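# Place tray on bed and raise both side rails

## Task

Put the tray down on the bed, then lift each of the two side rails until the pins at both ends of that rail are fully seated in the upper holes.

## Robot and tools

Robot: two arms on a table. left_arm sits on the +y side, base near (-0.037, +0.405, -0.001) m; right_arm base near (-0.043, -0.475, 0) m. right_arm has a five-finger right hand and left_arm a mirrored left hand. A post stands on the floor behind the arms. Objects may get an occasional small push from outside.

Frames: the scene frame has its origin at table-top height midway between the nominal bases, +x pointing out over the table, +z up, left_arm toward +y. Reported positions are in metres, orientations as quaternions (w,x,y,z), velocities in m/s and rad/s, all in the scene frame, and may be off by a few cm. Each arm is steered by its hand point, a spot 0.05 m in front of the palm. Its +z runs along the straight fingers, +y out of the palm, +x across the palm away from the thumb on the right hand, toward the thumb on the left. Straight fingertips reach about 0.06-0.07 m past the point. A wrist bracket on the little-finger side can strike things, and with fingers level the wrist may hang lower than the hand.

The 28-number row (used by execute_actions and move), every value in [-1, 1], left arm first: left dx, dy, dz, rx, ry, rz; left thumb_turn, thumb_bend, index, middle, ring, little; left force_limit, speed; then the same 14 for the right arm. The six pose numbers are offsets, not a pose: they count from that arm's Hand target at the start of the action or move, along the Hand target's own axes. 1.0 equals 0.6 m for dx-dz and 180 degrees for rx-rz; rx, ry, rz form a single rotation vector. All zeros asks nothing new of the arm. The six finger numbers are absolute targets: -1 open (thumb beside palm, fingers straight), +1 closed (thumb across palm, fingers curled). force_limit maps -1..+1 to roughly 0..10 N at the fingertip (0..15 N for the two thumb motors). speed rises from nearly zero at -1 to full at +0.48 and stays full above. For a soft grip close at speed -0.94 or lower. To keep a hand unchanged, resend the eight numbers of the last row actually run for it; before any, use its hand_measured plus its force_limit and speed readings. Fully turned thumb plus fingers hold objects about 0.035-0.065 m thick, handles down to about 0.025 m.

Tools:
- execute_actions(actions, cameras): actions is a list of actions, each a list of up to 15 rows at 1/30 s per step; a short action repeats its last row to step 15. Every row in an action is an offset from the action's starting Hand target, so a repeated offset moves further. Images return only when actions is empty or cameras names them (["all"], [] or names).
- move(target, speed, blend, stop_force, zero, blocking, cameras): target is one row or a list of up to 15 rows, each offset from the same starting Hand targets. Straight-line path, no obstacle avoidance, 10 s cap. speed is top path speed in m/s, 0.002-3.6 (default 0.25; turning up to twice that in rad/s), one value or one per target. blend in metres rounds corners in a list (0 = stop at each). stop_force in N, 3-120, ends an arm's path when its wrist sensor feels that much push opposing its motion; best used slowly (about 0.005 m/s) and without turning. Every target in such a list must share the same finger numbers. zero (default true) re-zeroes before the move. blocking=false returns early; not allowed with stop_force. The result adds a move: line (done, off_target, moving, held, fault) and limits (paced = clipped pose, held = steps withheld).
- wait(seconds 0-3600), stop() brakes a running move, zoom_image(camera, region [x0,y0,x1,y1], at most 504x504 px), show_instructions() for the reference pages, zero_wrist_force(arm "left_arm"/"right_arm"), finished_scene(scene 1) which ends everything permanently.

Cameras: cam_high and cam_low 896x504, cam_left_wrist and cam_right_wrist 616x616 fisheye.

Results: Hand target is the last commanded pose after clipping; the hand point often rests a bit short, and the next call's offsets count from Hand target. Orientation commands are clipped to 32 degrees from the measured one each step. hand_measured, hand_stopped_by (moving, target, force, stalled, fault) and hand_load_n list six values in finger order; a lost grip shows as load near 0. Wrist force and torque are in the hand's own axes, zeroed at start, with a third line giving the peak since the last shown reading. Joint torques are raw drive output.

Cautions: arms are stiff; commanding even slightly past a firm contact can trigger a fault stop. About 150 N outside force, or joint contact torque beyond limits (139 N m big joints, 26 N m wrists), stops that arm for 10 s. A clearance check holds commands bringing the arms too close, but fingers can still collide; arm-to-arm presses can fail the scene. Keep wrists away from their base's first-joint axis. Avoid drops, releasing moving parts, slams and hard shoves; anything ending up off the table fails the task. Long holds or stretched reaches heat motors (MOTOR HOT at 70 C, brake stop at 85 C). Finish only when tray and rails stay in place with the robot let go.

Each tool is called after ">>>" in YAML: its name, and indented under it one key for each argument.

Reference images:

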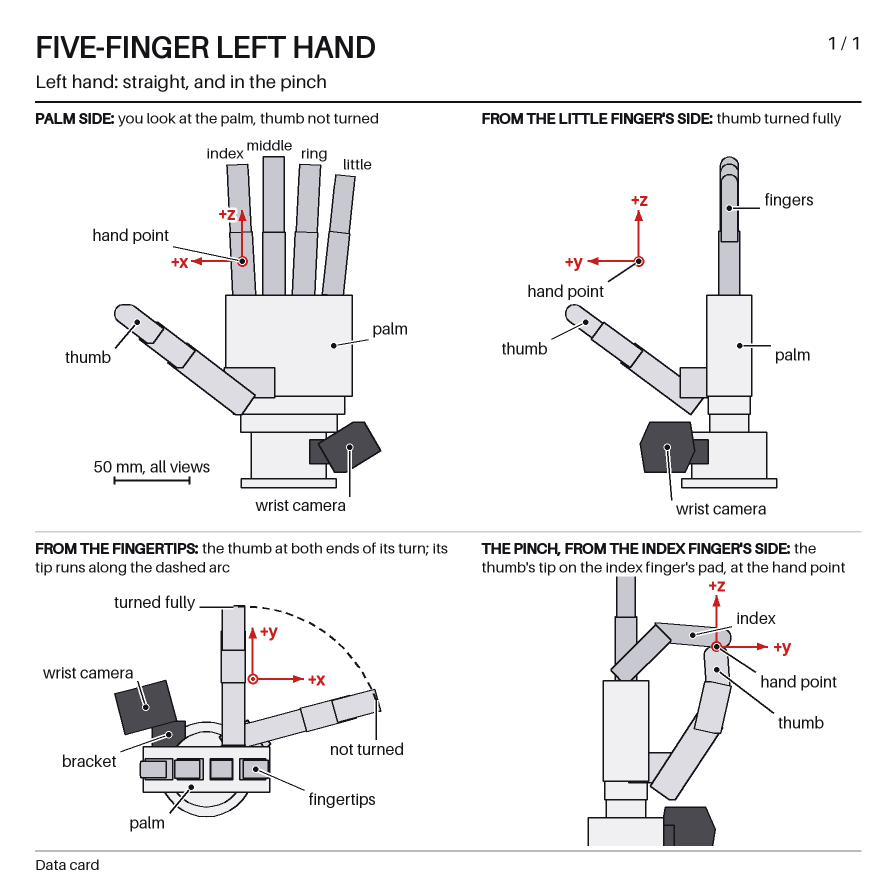

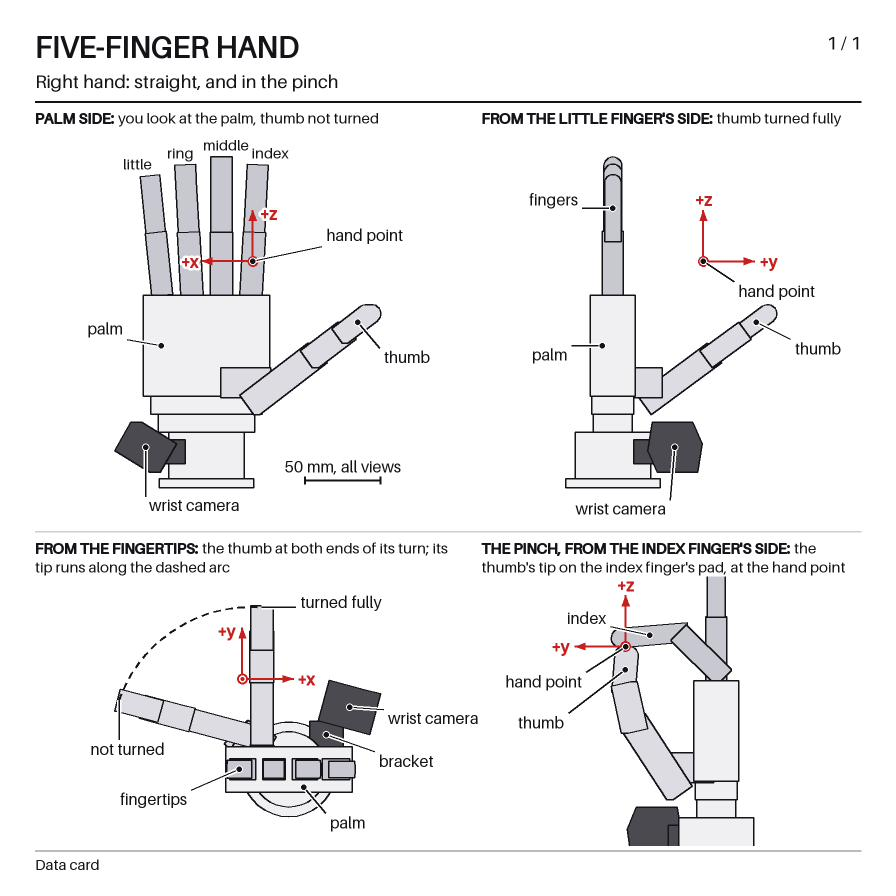

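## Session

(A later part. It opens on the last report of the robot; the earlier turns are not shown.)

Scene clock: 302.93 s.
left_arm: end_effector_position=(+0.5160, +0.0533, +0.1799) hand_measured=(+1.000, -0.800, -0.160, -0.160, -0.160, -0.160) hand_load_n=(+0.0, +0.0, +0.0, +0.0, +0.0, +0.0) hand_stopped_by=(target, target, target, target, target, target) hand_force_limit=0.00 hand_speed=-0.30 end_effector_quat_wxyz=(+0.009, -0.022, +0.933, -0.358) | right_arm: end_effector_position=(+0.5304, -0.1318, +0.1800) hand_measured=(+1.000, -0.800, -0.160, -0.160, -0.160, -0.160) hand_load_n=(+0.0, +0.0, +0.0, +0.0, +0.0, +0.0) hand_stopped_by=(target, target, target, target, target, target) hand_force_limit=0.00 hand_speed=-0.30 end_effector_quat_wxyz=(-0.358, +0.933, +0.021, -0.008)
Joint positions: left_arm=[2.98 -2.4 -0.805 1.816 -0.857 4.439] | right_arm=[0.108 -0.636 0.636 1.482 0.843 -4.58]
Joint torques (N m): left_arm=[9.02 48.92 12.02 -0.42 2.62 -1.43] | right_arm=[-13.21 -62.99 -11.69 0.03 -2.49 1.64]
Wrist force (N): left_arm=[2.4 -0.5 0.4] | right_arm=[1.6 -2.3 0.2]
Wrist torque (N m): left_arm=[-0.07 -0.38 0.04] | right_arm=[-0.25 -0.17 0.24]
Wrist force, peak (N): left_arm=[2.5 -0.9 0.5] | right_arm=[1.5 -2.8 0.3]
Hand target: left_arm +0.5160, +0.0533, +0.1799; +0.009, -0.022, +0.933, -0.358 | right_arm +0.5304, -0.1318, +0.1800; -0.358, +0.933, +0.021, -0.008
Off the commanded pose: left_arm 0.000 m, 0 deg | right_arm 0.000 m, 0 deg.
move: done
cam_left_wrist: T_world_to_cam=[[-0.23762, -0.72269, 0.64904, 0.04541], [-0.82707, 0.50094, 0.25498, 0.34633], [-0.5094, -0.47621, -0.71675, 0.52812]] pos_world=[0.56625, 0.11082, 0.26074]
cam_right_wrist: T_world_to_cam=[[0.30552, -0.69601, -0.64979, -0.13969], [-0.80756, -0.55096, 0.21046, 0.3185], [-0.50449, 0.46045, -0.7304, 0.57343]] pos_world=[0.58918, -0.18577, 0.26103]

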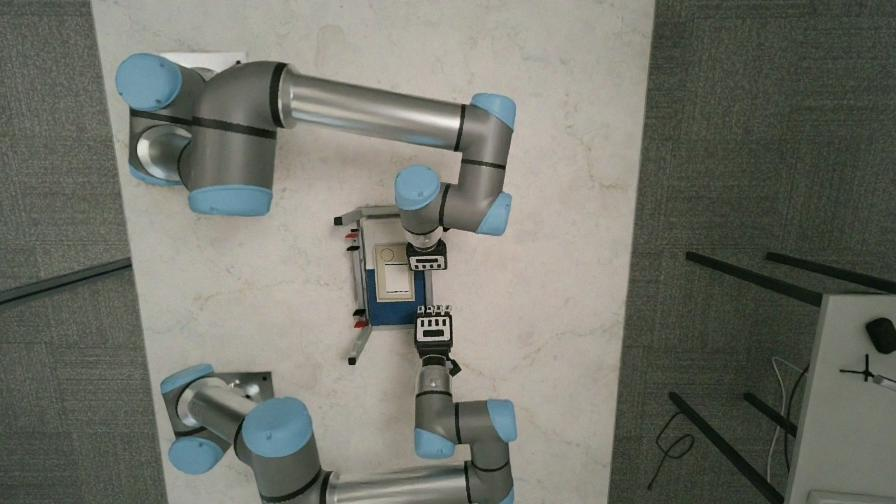

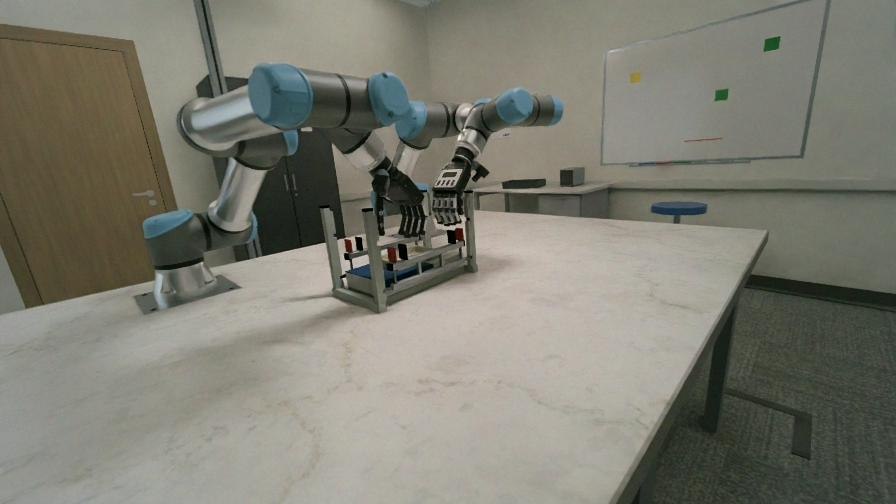

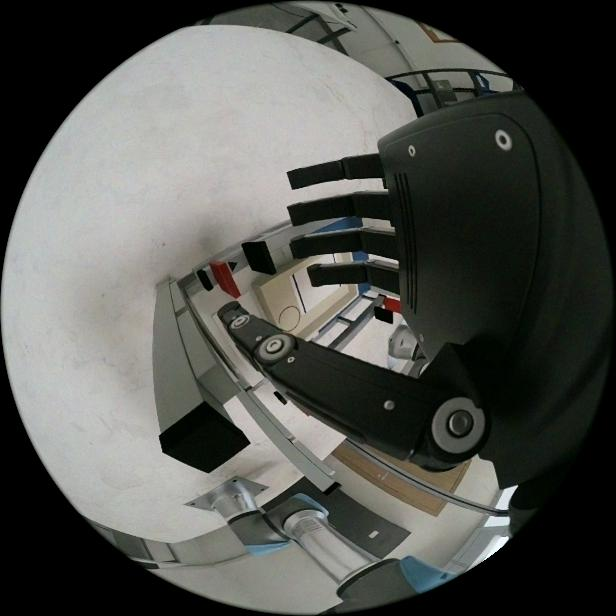

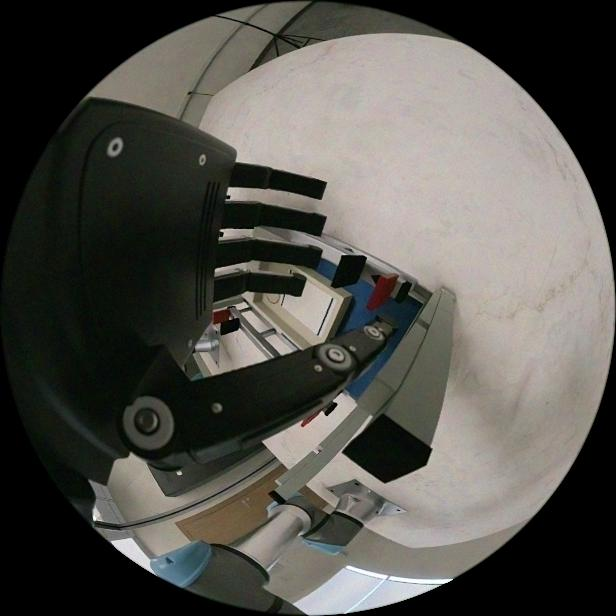

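>>> move:
  target: [0.0007,0.0405,0.042,0,0,0,1,-0.8,-0.16,-0.16,-0.16,-0.16,0,-0.3,-0.0005,0.0372,0.045,0,0,0,1,-0.8,-0.16,-0.16,-0.16,-0.16,0,-0.3]
  cameras: ["all"]
  speed: 0.04
  stop_force: 5

>>> zoom_image:
  camera: "cam_left_wrist"
  region: [130, 170, 380, 420]

>>> zoom_image:
  camera: "cam_right_wrist"
  region: [250, 180, 500, 430]

>>> zoom_image:
  camera: "cam_low"
  region: [360, 180, 480, 300]

Scene clock: 312.97 s.
left_arm: end_effector_position=(+0.5155, +0.0545, +0.1450) hand_measured=(+1.000, -0.800, -0.160, -0.160, -0.160, -0.160) hand_load_n=(+0.0, +0.0, +0.0, +0.0, +0.0, +0.0) hand_stopped_by=(target, target, target, target, target, target) hand_force_limit=0.00 hand_speed=-0.30 end_effector_quat_wxyz=(+0.009, -0.022, +0.933, -0.358) | right_arm: end_effector_position=(+0.5301, -0.1304, +0.1450) hand_measured=(+1.000, -0.800, -0.160, -0.160, -0.160, -0.160) hand_load_n=(+0.0, +0.0, +0.0, +0.0, +0.0, +0.0) hand_stopped_by=(target, target, target, target, target, target) hand_force_limit=0.00 hand_speed=-0.30 end_effector_quat_wxyz=(-0.358, +0.933, +0.021, -0.008)
Joint positions: left_arm=[2.982 -2.409 -0.879 1.898 -0.856 4.441] | right_arm=[0.11 -0.63 0.714 1.396 0.843 -4.577]
Joint torques (N m): left_arm=[9.43 48.47 10.99 -0.48 2.37 0.42] | right_arm=[12.88 -47.84 -11.88 0 -1.56 1.62]
Wrist force (N): left_arm=[2.2 -0.6 0.6] | right_arm=[1.7 -2.6 0.2]
Wrist torque (N m): left_arm=[-0.10 -0.34 -0.13] | right_arm=[-0.27 -0.19 0.25]
Wrist force, peak (N): left_arm=[2.7 -0.8 0.5] | right_arm=[1.7 -2.9 0.3]
Hand target: left_arm +0.5155, +0.0545, +0.1450; +0.009, -0.022, +0.933, -0.358 | right_arm +0.5301, -0.1304, +0.1450; -0.358, +0.933, +0.021, -0.008
Off the commanded pose: left_arm 0.000 m, 0 deg | right_arm 0.000 m, 0 deg.
move: done
cam_left_wrist: T_world_to_cam=[[-0.23762, -0.72269, 0.64904, 0.0688], [-0.82707, 0.50094, 0.25498, 0.35429], [-0.5094, -0.47621, -0.71675, 0.5033]] pos_world=[0.56576, 0.11192, 0.22574]
cam_right_wrist: T_world_to_cam=[[0.30552, -0.69601, -0.64979, -0.16133], [-0.80756, -0.55096, 0.21046, 0.32632], [-0.50449, 0.46045, -0.7304, 0.54702]] pos_world=[0.58878, -0.18437, 0.22603]

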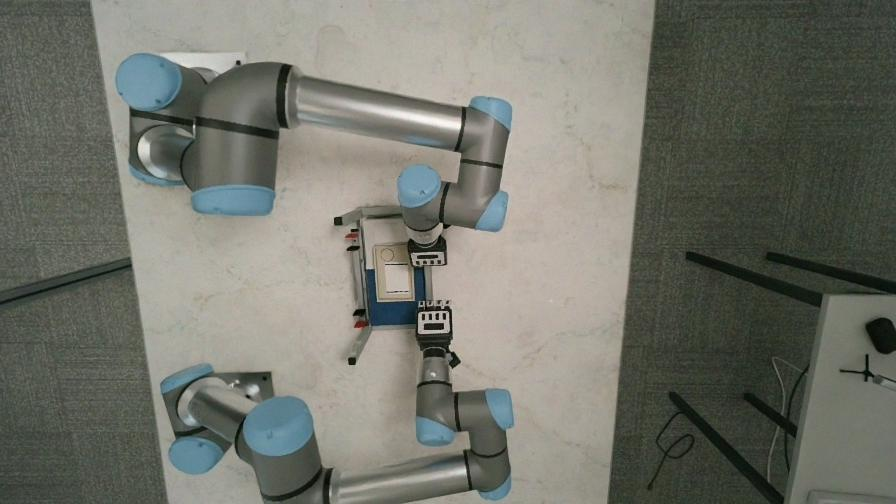

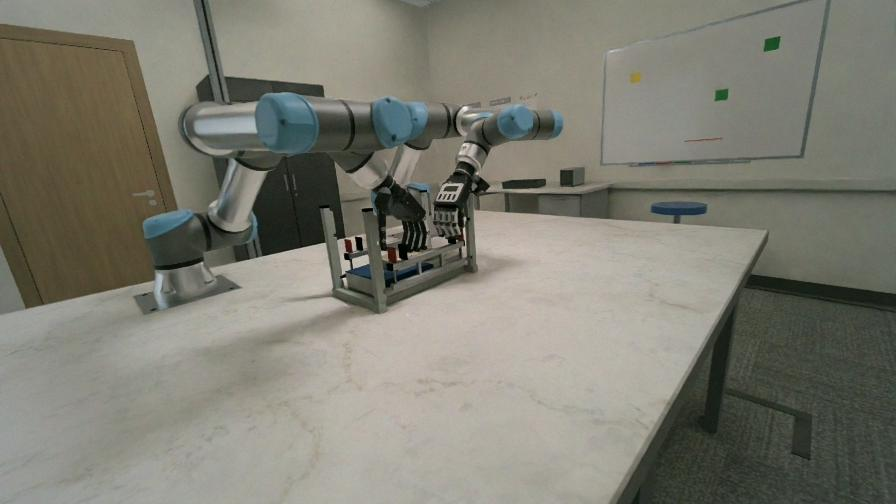

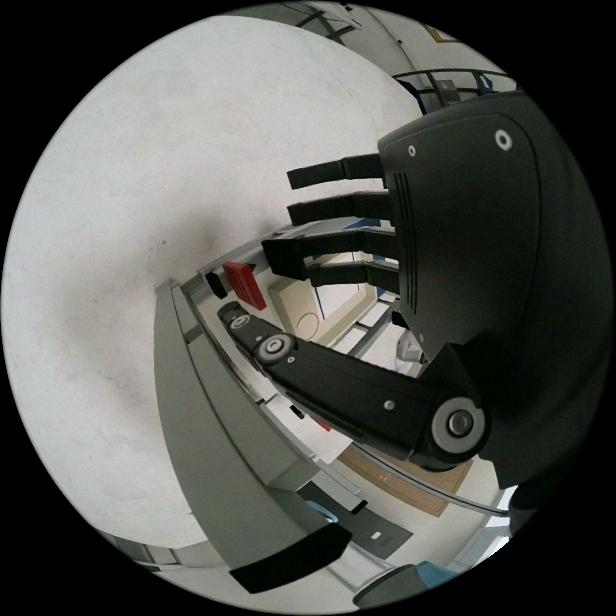

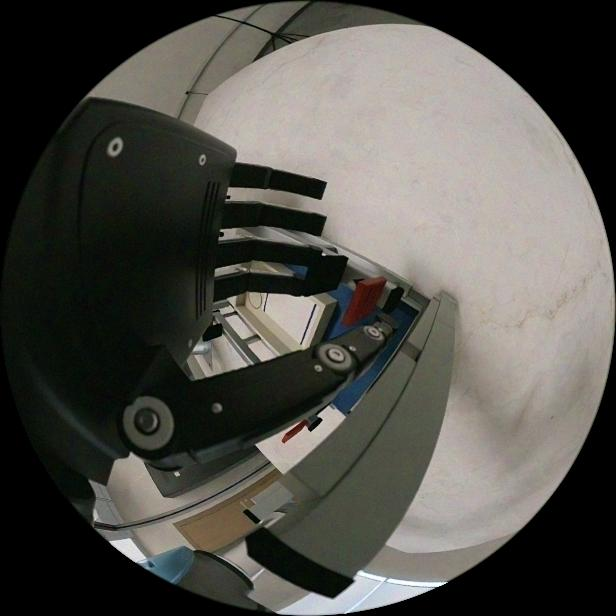

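Scaled by 2.016 from the camera's image (finer frame: 880x880).

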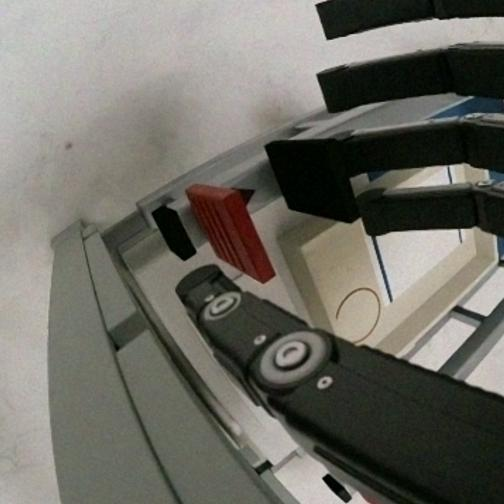

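Scaled by 2.016 from the camera's image (finer frame: 880x880).

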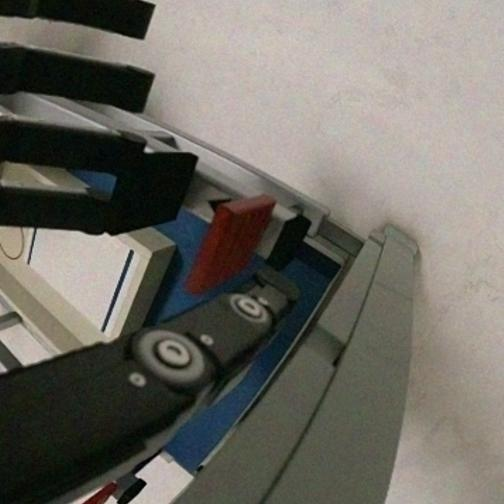

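Scaled by 4.200.

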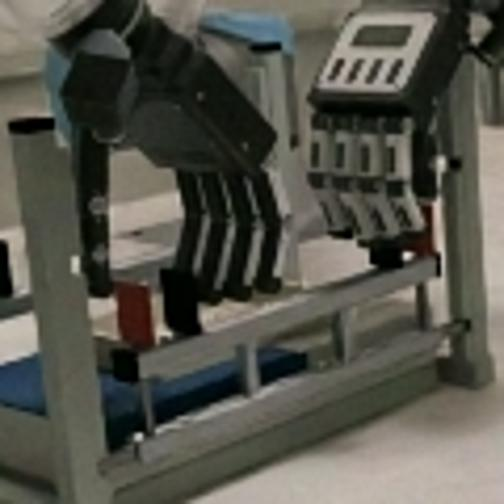

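>>> move:
  target: [0,0.0178,0.0198,0,0,0,1,-0.8,-0.16,-0.16,-0.16,-0.16,0,-0.3,0,0.0178,0.0198,0,0,0,1,-0.8,-0.16,-0.16,-0.16,-0.16,0,-0.3]
  cameras: ["all"]
  speed: 0.02
  stop_force: 4

>>> zoom_image:
  camera: "cam_left_wrist"
  region: [130, 170, 380, 420]

>>> zoom_image:
  camera: "cam_right_wrist"
  region: [250, 180, 500, 430]

>>> zoom_image:
  camera: "cam_low"
  region: [360, 180, 480, 300]

Scene clock: 319.33 s.
left_arm: end_effector_position=(+0.5155, +0.0545, +0.1301) hand_measured=(+1.000, -0.800, -0.160, -0.160, -0.160, -0.160) hand_load_n=(+0.0, +0.0, +0.0, +0.0, +0.0, +0.0) hand_stopped_by=(target, target, target, target, target, target) hand_force_limit=0.00 hand_speed=-0.30 end_effector_quat_wxyz=(+0.008, -0.022, +0.933, -0.358) | right_arm: end_effector_position=(+0.5301, -0.1303, +0.1313) hand_measured=(+1.000, -0.800, -0.160, -0.160, -0.160, -0.160) hand_load_n=(+0.0, +0.0, +0.0, +0.0, +0.0, +0.0) hand_stopped_by=(target, target, target, target, target, target) hand_force_limit=0.00 hand_speed=-0.30 end_effector_quat_wxyz=(-0.358, +0.933, +0.021, -0.008)
Joint positions: left_arm=[2.982 -2.416 -0.904 1.93 -0.856 4.441] | right_arm=[0.11 -0.625 0.74 1.365 0.843 -4.577]
Joint torques (N m): left_arm=[5.08 61.51 26.14 -4.09 -1 0.93] | right_arm=[6.49 -61.07 -23.64 4.35 1.06 -0.5]
Wrist force (N): left_arm=[2.0 -3.3 -0.8] | right_arm=[2.0 -4.1 -1.3]
Wrist torque (N m): left_arm=[-0.11 -0.36 -0.07] | right_arm=[-0.03 -0.16 0.23]
Wrist force, peak (N): left_arm=[2.0 -7.4 -3.3] | right_arm=[2.7 -12.6 -5.5]
Hand target: left_arm +0.5155, +0.0545, +0.1301; +0.008, -0.022, +0.933, -0.358 (not the last commanded pose) | right_arm +0.5301, -0.1303, +0.1313; -0.358, +0.933, +0.021, -0.008 (not the last commanded pose)
Off the commanded pose: left_arm 0.001 m, 0 deg | right_arm 0.002 m, 0 deg.
move: contact (left_arm, right_arm)
cam_left_wrist: T_world_to_cam=[[-0.23752, -0.72267, 0.64909, 0.0784], [-0.82707, 0.50091, 0.25505, 0.35808], [-0.50945, -0.47627, -0.71668, 0.49264]] pos_world=[0.56576, 0.11192, 0.21084]
cam_right_wrist: T_world_to_cam=[[0.30556, -0.69596, -0.64983, -0.17031], [-0.8075, -0.55105, 0.21047, 0.32917], [-0.50457, 0.46042, -0.73036, 0.53697]] pos_world=[0.58878, -0.18437, 0.21223]

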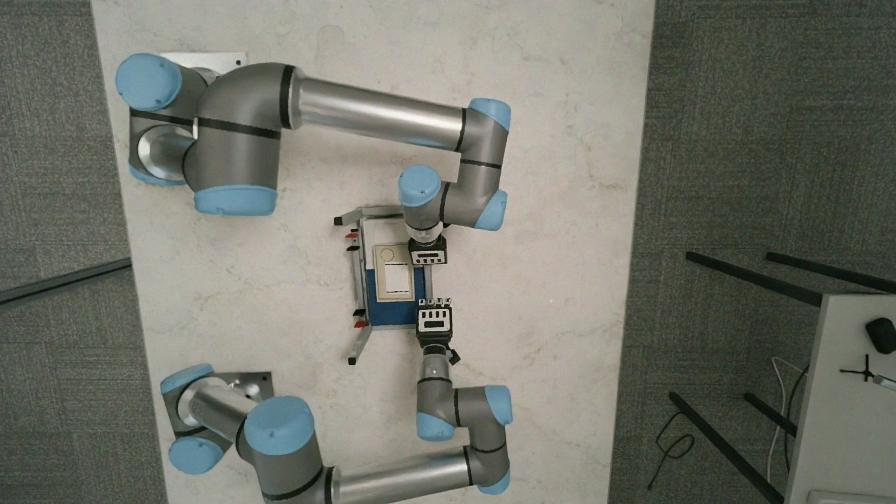

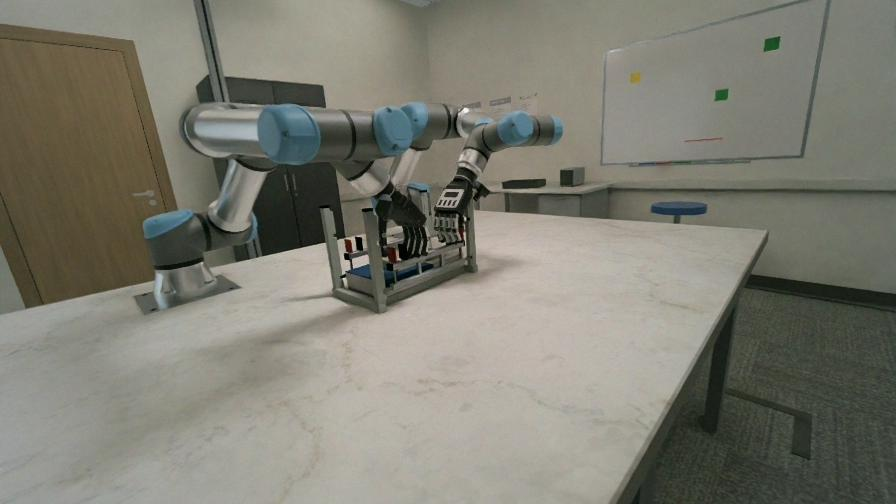

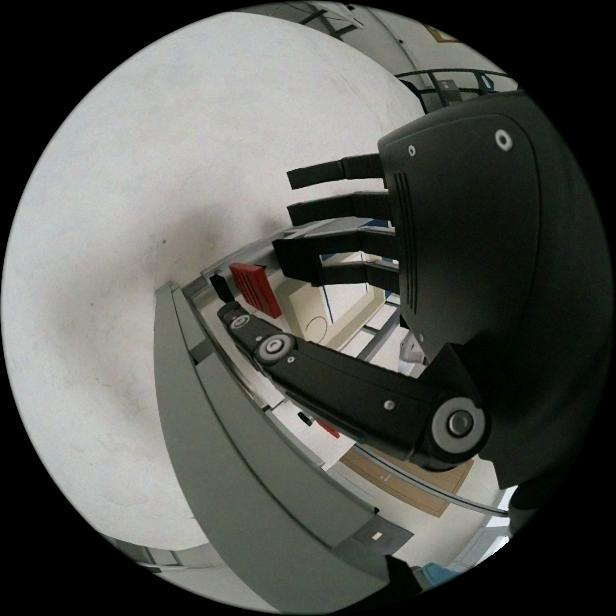

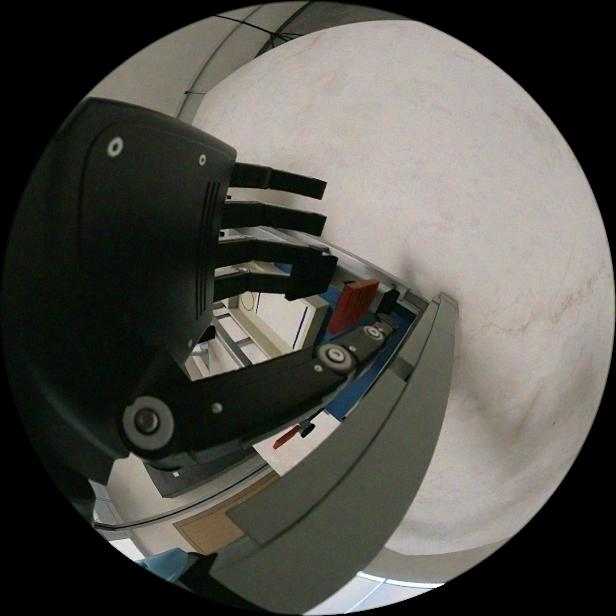

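Scaled by 2.016 from the camera's image (finer frame: 880x880).

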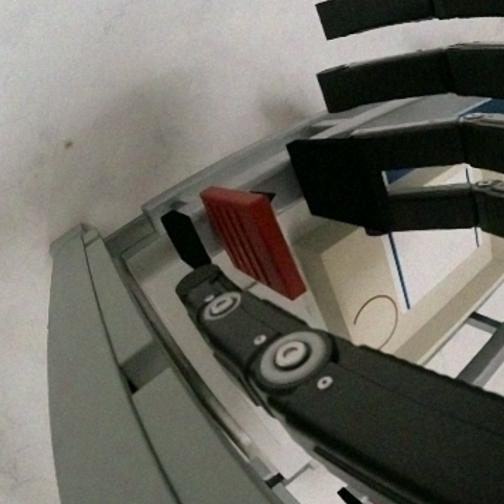

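Scaled by 2.016 from the camera's image (finer frame: 880x880).

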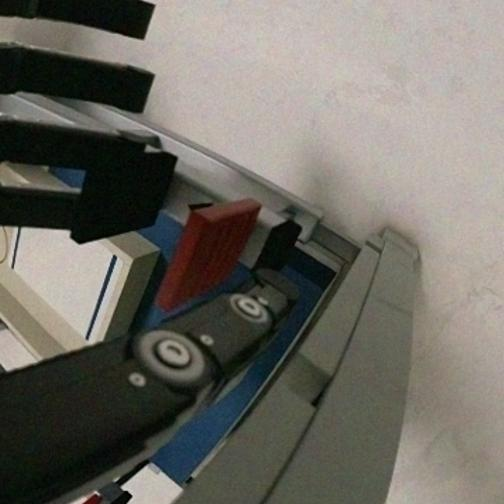

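Scaled by 4.200.

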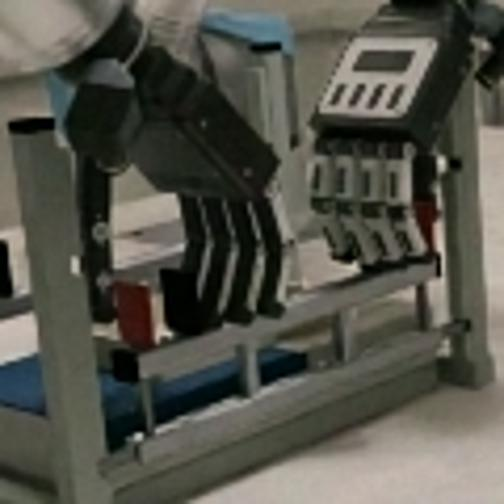

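>>> move:
  target:
    - [0,-0.001115,-0.001238,0,0,0,1,-0.8,-0.16,-0.16,-0.16,-0.16,0,-0.3,0,-0.001115,-0.001238,0,0,0,1,-0.8,-0.16,-0.16,-0.16,-0.16,0,-0.3]
  speed: 0.02
  cameras: ["all"]

Scene clock: 329.00 s.
left_arm: end_effector_position=(+0.5155, +0.0545, +0.1311) hand_measured=(+1.000, -0.800, -0.160, -0.160, -0.160, -0.160) hand_load_n=(+0.0, +0.0, +0.0, +0.0, +0.5, +0.0) hand_stopped_by=(target, target, target, target, target, target) hand_force_limit=0.00 hand_speed=-0.30 end_effector_quat_wxyz=(+0.008, -0.022, +0.933, -0.358) | right_arm: end_effector_position=(+0.5301, -0.1303, +0.1322) hand_measured=(+1.000, -0.800, -0.160, -0.160, -0.160, -0.160) hand_load_n=(+0.0, +0.0, +0.0, +0.0, +0.0, +0.0) hand_stopped_by=(target, target, target, target, target, target) hand_force_limit=0.00 hand_speed=-0.30 end_effector_quat_wxyz=(-0.358, +0.933, +0.021, -0.008)
Joint positions: left_arm=[2.982 -2.415 -0.903 1.928 -0.856 4.441] | right_arm=[0.11 -0.626 0.738 1.367 0.843 -4.577]
Joint torques (N m): left_arm=[4.89 63.65 27.15 -3.92 -0.06 0.89] | right_arm=[-11.3 -63.08 -24.12 4.55 -0.77 1.52]
Wrist force (N): left_arm=[2.2 -0.5 0.4] | right_arm=[1.6 -1.2 0.4]
Wrist torque (N m): left_arm=[-0.06 -0.34 -0.13] | right_arm=[0.01 -0.17 0.29]
Wrist force, peak (N): left_arm=[2.2 -4.2 -1.9] | right_arm=[2.0 -5.3 -2.1]
Hand target: left_arm +0.5155, +0.0545, +0.1311; +0.008, -0.022, +0.933, -0.358 | right_arm +0.5301, -0.1303, +0.1323; -0.358, +0.933, +0.021, -0.008
Off the commanded pose: left_arm 0.000 m, 0 deg | right_arm 0.000 m, 0 deg.
move: done
cam_left_wrist: T_world_to_cam=[[-0.23756, -0.72271, 0.64904, 0.07779], [-0.82704, 0.50093, 0.25508, 0.3578], [-0.50948, -0.47619, -0.71671, 0.49337]] pos_world=[0.56576, 0.11192, 0.21184]
cam_right_wrist: T_world_to_cam=[[0.30556, -0.69596, -0.64983, -0.16966], [-0.8075, -0.55105, 0.21047, 0.32896], [-0.50457, 0.46042, -0.73036, 0.5377]] pos_world=[0.58878, -0.18437, 0.21323]

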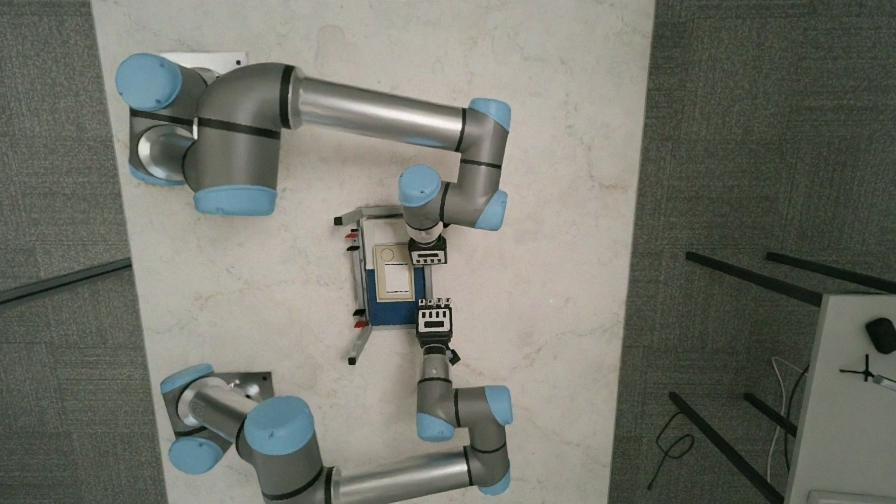

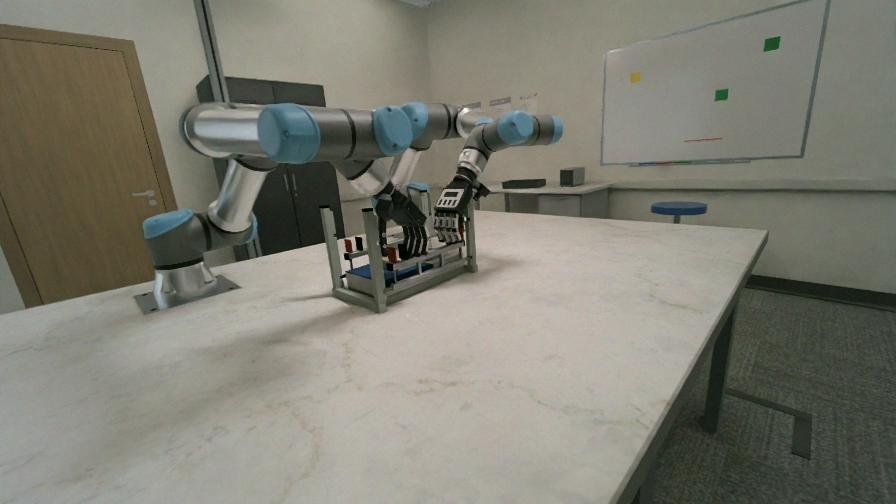

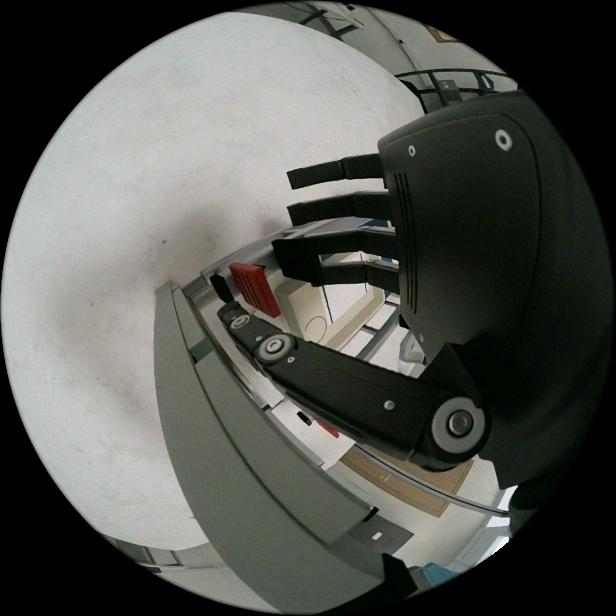

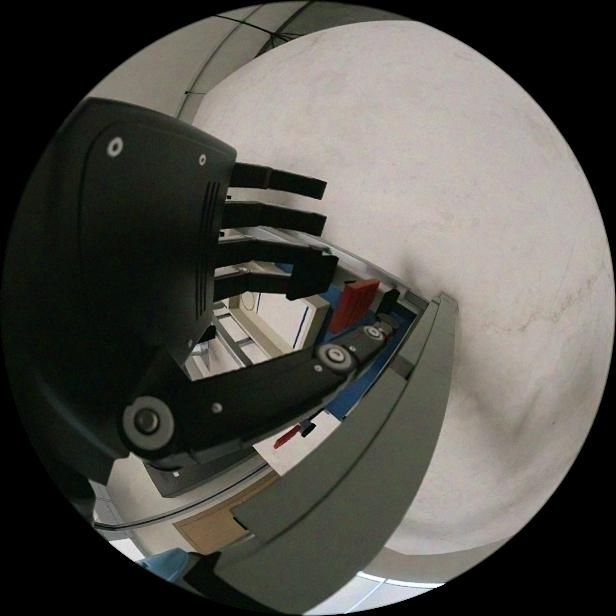

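>>> zoom_image:
  camera: "cam_left_wrist"
  region: [150, 200, 350, 400]

>>> zoom_image:
  camera: "cam_right_wrist"
  region: [270, 200, 470, 400]

>>> zoom_image:
  camera: "cam_low"
  region: [310, 170, 510, 320]

Scaled by 2.520 from the camera's image (finer frame: 880x880).

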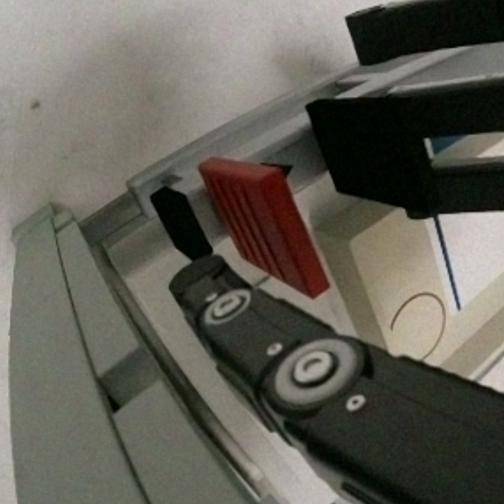

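Scaled by 2.520 from the camera's image (finer frame: 880x880).

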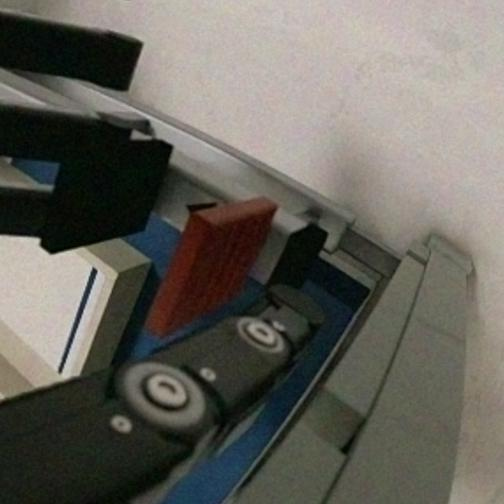

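Scaled by 2.520.

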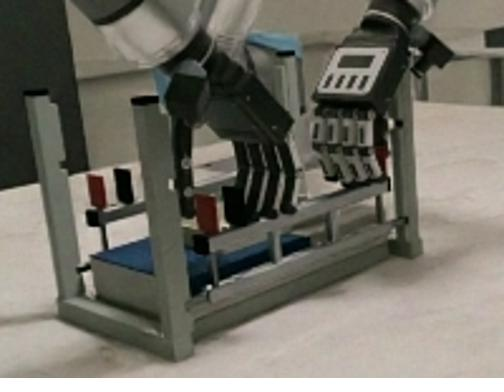

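>>> move:
  target:
    - [0,0,0,0,0,0,1,-0.6,-0.05,-0.05,-0.16,-0.16,-0.4,-0.9,0,0,0,0,0,0,1,-0.6,-0.05,-0.05,-0.16,-0.16,-0.4,-0.9]
  speed: 0.02
  cameras: ["cam_left_wrist","cam_right_wrist"]

Scene clock: 334.90 s.
left_arm: end_effector_position=(+0.5155, +0.0545, +0.1311) hand_measured=(+1.000, -0.600, -0.050, -0.060, -0.160, -0.160) hand_load_n=(+0.0, +0.0, +0.0, +3.0, +0.0, +0.0) hand_stopped_by=(target, target, target, force, target, target) hand_force_limit=-0.40 hand_speed=-0.90 end_effector_quat_wxyz=(+0.008, -0.022, +0.933, -0.358) | right_arm: end_effector_position=(+0.5301, -0.1303, +0.1323) hand_measured=(+1.000, -0.600, -0.050, -0.068, -0.160, -0.160) hand_load_n=(+0.0, +0.0, +0.0, +2.5, +0.0, +0.0) hand_stopped_by=(target, target, target, force, target, target) hand_force_limit=-0.40 hand_speed=-0.90 end_effector_quat_wxyz=(-0.358, +0.933, +0.021, -0.008)
Joint positions: left_arm=[2.982 -2.415 -0.903 1.928 -0.856 4.441] | right_arm=[0.11 -0.626 0.738 1.367 0.843 -4.577]
Joint torques (N m): left_arm=[5.37 64.22 26.97 -3.86 1.54 0.3] | right_arm=[-11.86 -62.84 -24.58 4.41 -0.86 1.44]
Wrist force (N): left_arm=[1.9 -2.8 3.0] | right_arm=[1.3 -3.1 1.9]
Wrist torque (N m): left_arm=[-0.29 -0.24 -0.08] | right_arm=[-0.19 -0.17 0.22]
Wrist force, peak (N): left_arm=[2.2 -2.6 3.3] | right_arm=[1.7 -3.8 1.7]
Hand target: left_arm +0.5155, +0.0545, +0.1311; +0.008, -0.022, +0.933, -0.358 | right_arm +0.5301, -0.1303, +0.1323; -0.358, +0.933, +0.021, -0.008
Off the commanded pose: left_arm 0.000 m, 0 deg | right_arm 0.000 m, 0 deg.
move: done
cam_left_wrist: T_world_to_cam=[[-0.23756, -0.72271, 0.64904, 0.07779], [-0.82704, 0.50093, 0.25508, 0.3578], [-0.50948, -0.47619, -0.71671, 0.49337]] pos_world=[0.56576, 0.11192, 0.21184]
cam_right_wrist: T_world_to_cam=[[0.30556, -0.69596, -0.64983, -0.16969], [-0.8075, -0.55105, 0.21047, 0.32904], [-0.50457, 0.46042, -0.73036, 0.53775]] pos_world=[0.58888, -0.18437, 0.21323]

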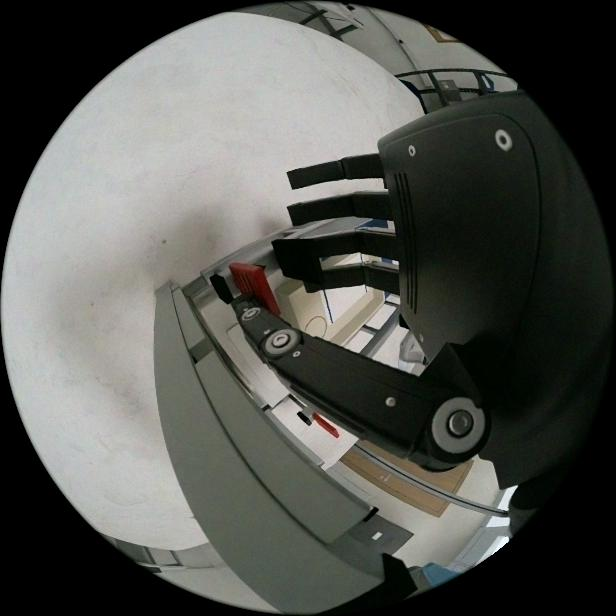

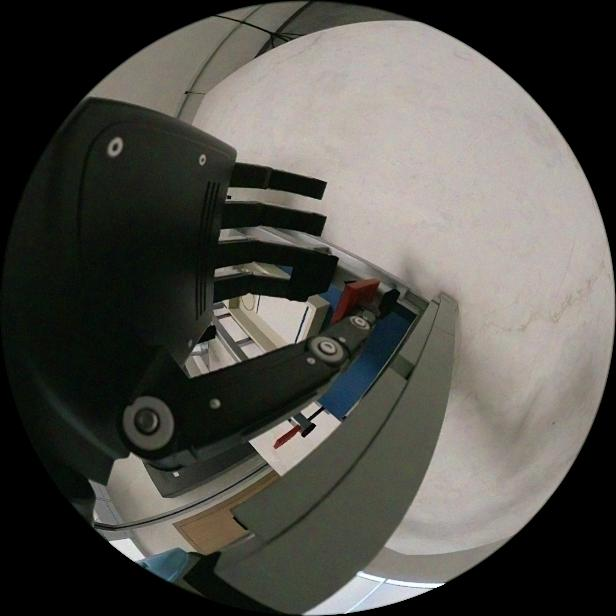

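>>> move:
  target:
    - [0,0,0,0,0,0,1,-0.5,0.0,0.0,-0.16,-0.16,-0.2,-0.9,0,0,0,0,0,0,1,-0.5,0.0,0.0,-0.16,-0.16,-0.2,-0.9]
  speed: 0.02
  cameras: ["cam_left_wrist","cam_right_wrist"]

>>> zoom_image:
  camera: "cam_left_wrist"
  region: [150, 200, 350, 400]

>>> zoom_image:
  camera: "cam_right_wrist"
  region: [270, 200, 470, 400]

Scene clock: 337.27 s.
left_arm: end_effector_position=(+0.5155, +0.0545, +0.1311) hand_measured=(+1.000, -0.524, +0.000, -0.052, -0.160, -0.160) hand_load_n=(+0.5, +5.5, +0.5, +5.0, +0.0, +0.0) hand_stopped_by=(target, force, target, force, target, target) hand_force_limit=-0.20 hand_speed=-0.90 end_effector_quat_wxyz=(+0.008, -0.022, +0.933, -0.358) | right_arm: end_effector_position=(+0.5301, -0.1303, +0.1323) hand_measured=(+1.000, -0.566, -0.016, -0.062, -0.160, -0.160) hand_load_n=(+0.5, +6.0, +5.5, +6.0, +0.0, +0.0) hand_stopped_by=(target, force, force, force, target, target) hand_force_limit=-0.20 hand_speed=-0.90 end_effector_quat_wxyz=(-0.358, +0.933, +0.021, -0.008)
Joint positions: left_arm=[2.982 -2.415 -0.903 1.928 -0.856 4.441] | right_arm=[0.11 -0.626 0.738 1.367 0.843 -4.577]
Joint torques (N m): left_arm=[3.73 62.65 27.36 -3.69 1.61 0.14] | right_arm=[-12.46 -61.98 -24.8 4.21 1.13 1.4]
Wrist force (N): left_arm=[3.9 -1.8 1.5] | right_arm=[2.2 -3.9 4.8]
Wrist torque (N m): left_arm=[-0.09 -0.38 -0.02] | right_arm=[-0.20 -0.31 0.24]
Wrist force, peak (N): left_arm=[2.2 -4.8 3.7] | right_arm=[2.4 -5.9 6.9]
Hand target: left_arm +0.5155, +0.0545, +0.1311; +0.008, -0.022, +0.933, -0.358 | right_arm +0.5301, -0.1303, +0.1323; -0.358, +0.933, +0.021, -0.008
Off the commanded pose: left_arm 0.000 m, 0 deg | right_arm 0.000 m, 0 deg.
move: done
cam_left_wrist: T_world_to_cam=[[-0.23756, -0.72271, 0.64904, 0.07779], [-0.82704, 0.50093, 0.25508, 0.3578], [-0.50948, -0.47619, -0.71671, 0.49337]] pos_world=[0.56576, 0.11192, 0.21184]
cam_right_wrist: T_world_to_cam=[[0.30556, -0.69596, -0.64983, -0.16969], [-0.8075, -0.55105, 0.21047, 0.32904], [-0.50457, 0.46042, -0.73036, 0.53775]] pos_world=[0.58888, -0.18437, 0.21323]

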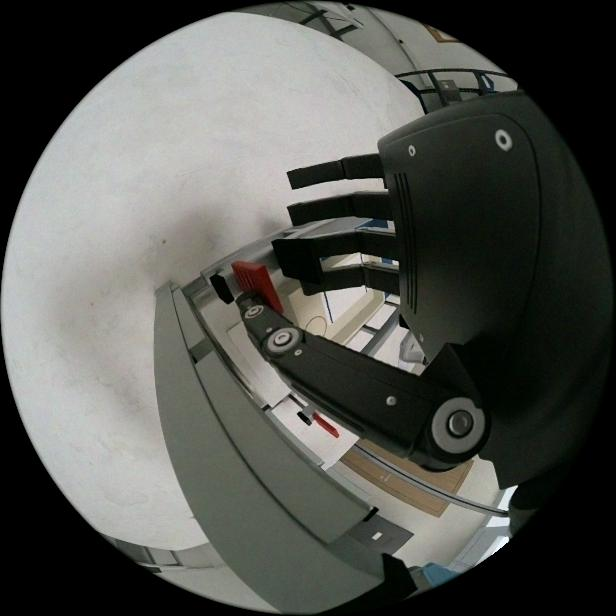

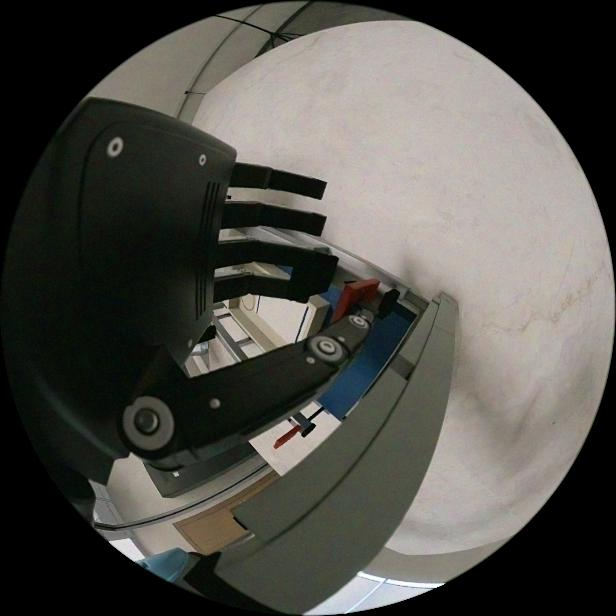

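Scaled by 2.520 from the camera's image (finer frame: 880x880).

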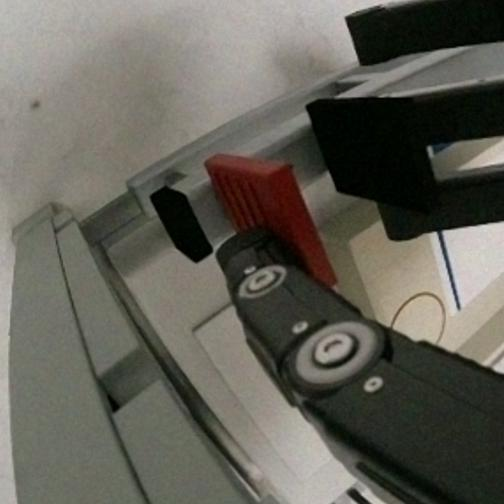

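Scaled by 2.520 from the camera's image (finer frame: 880x880).

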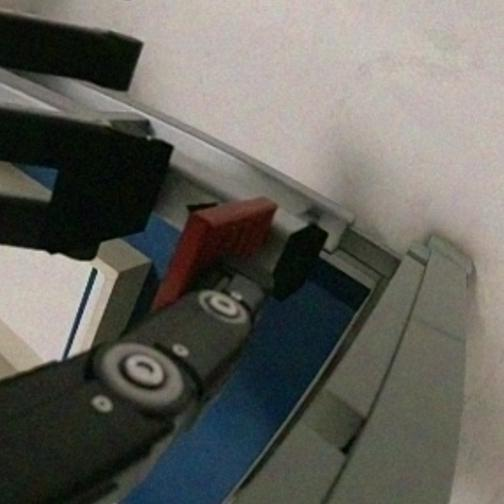

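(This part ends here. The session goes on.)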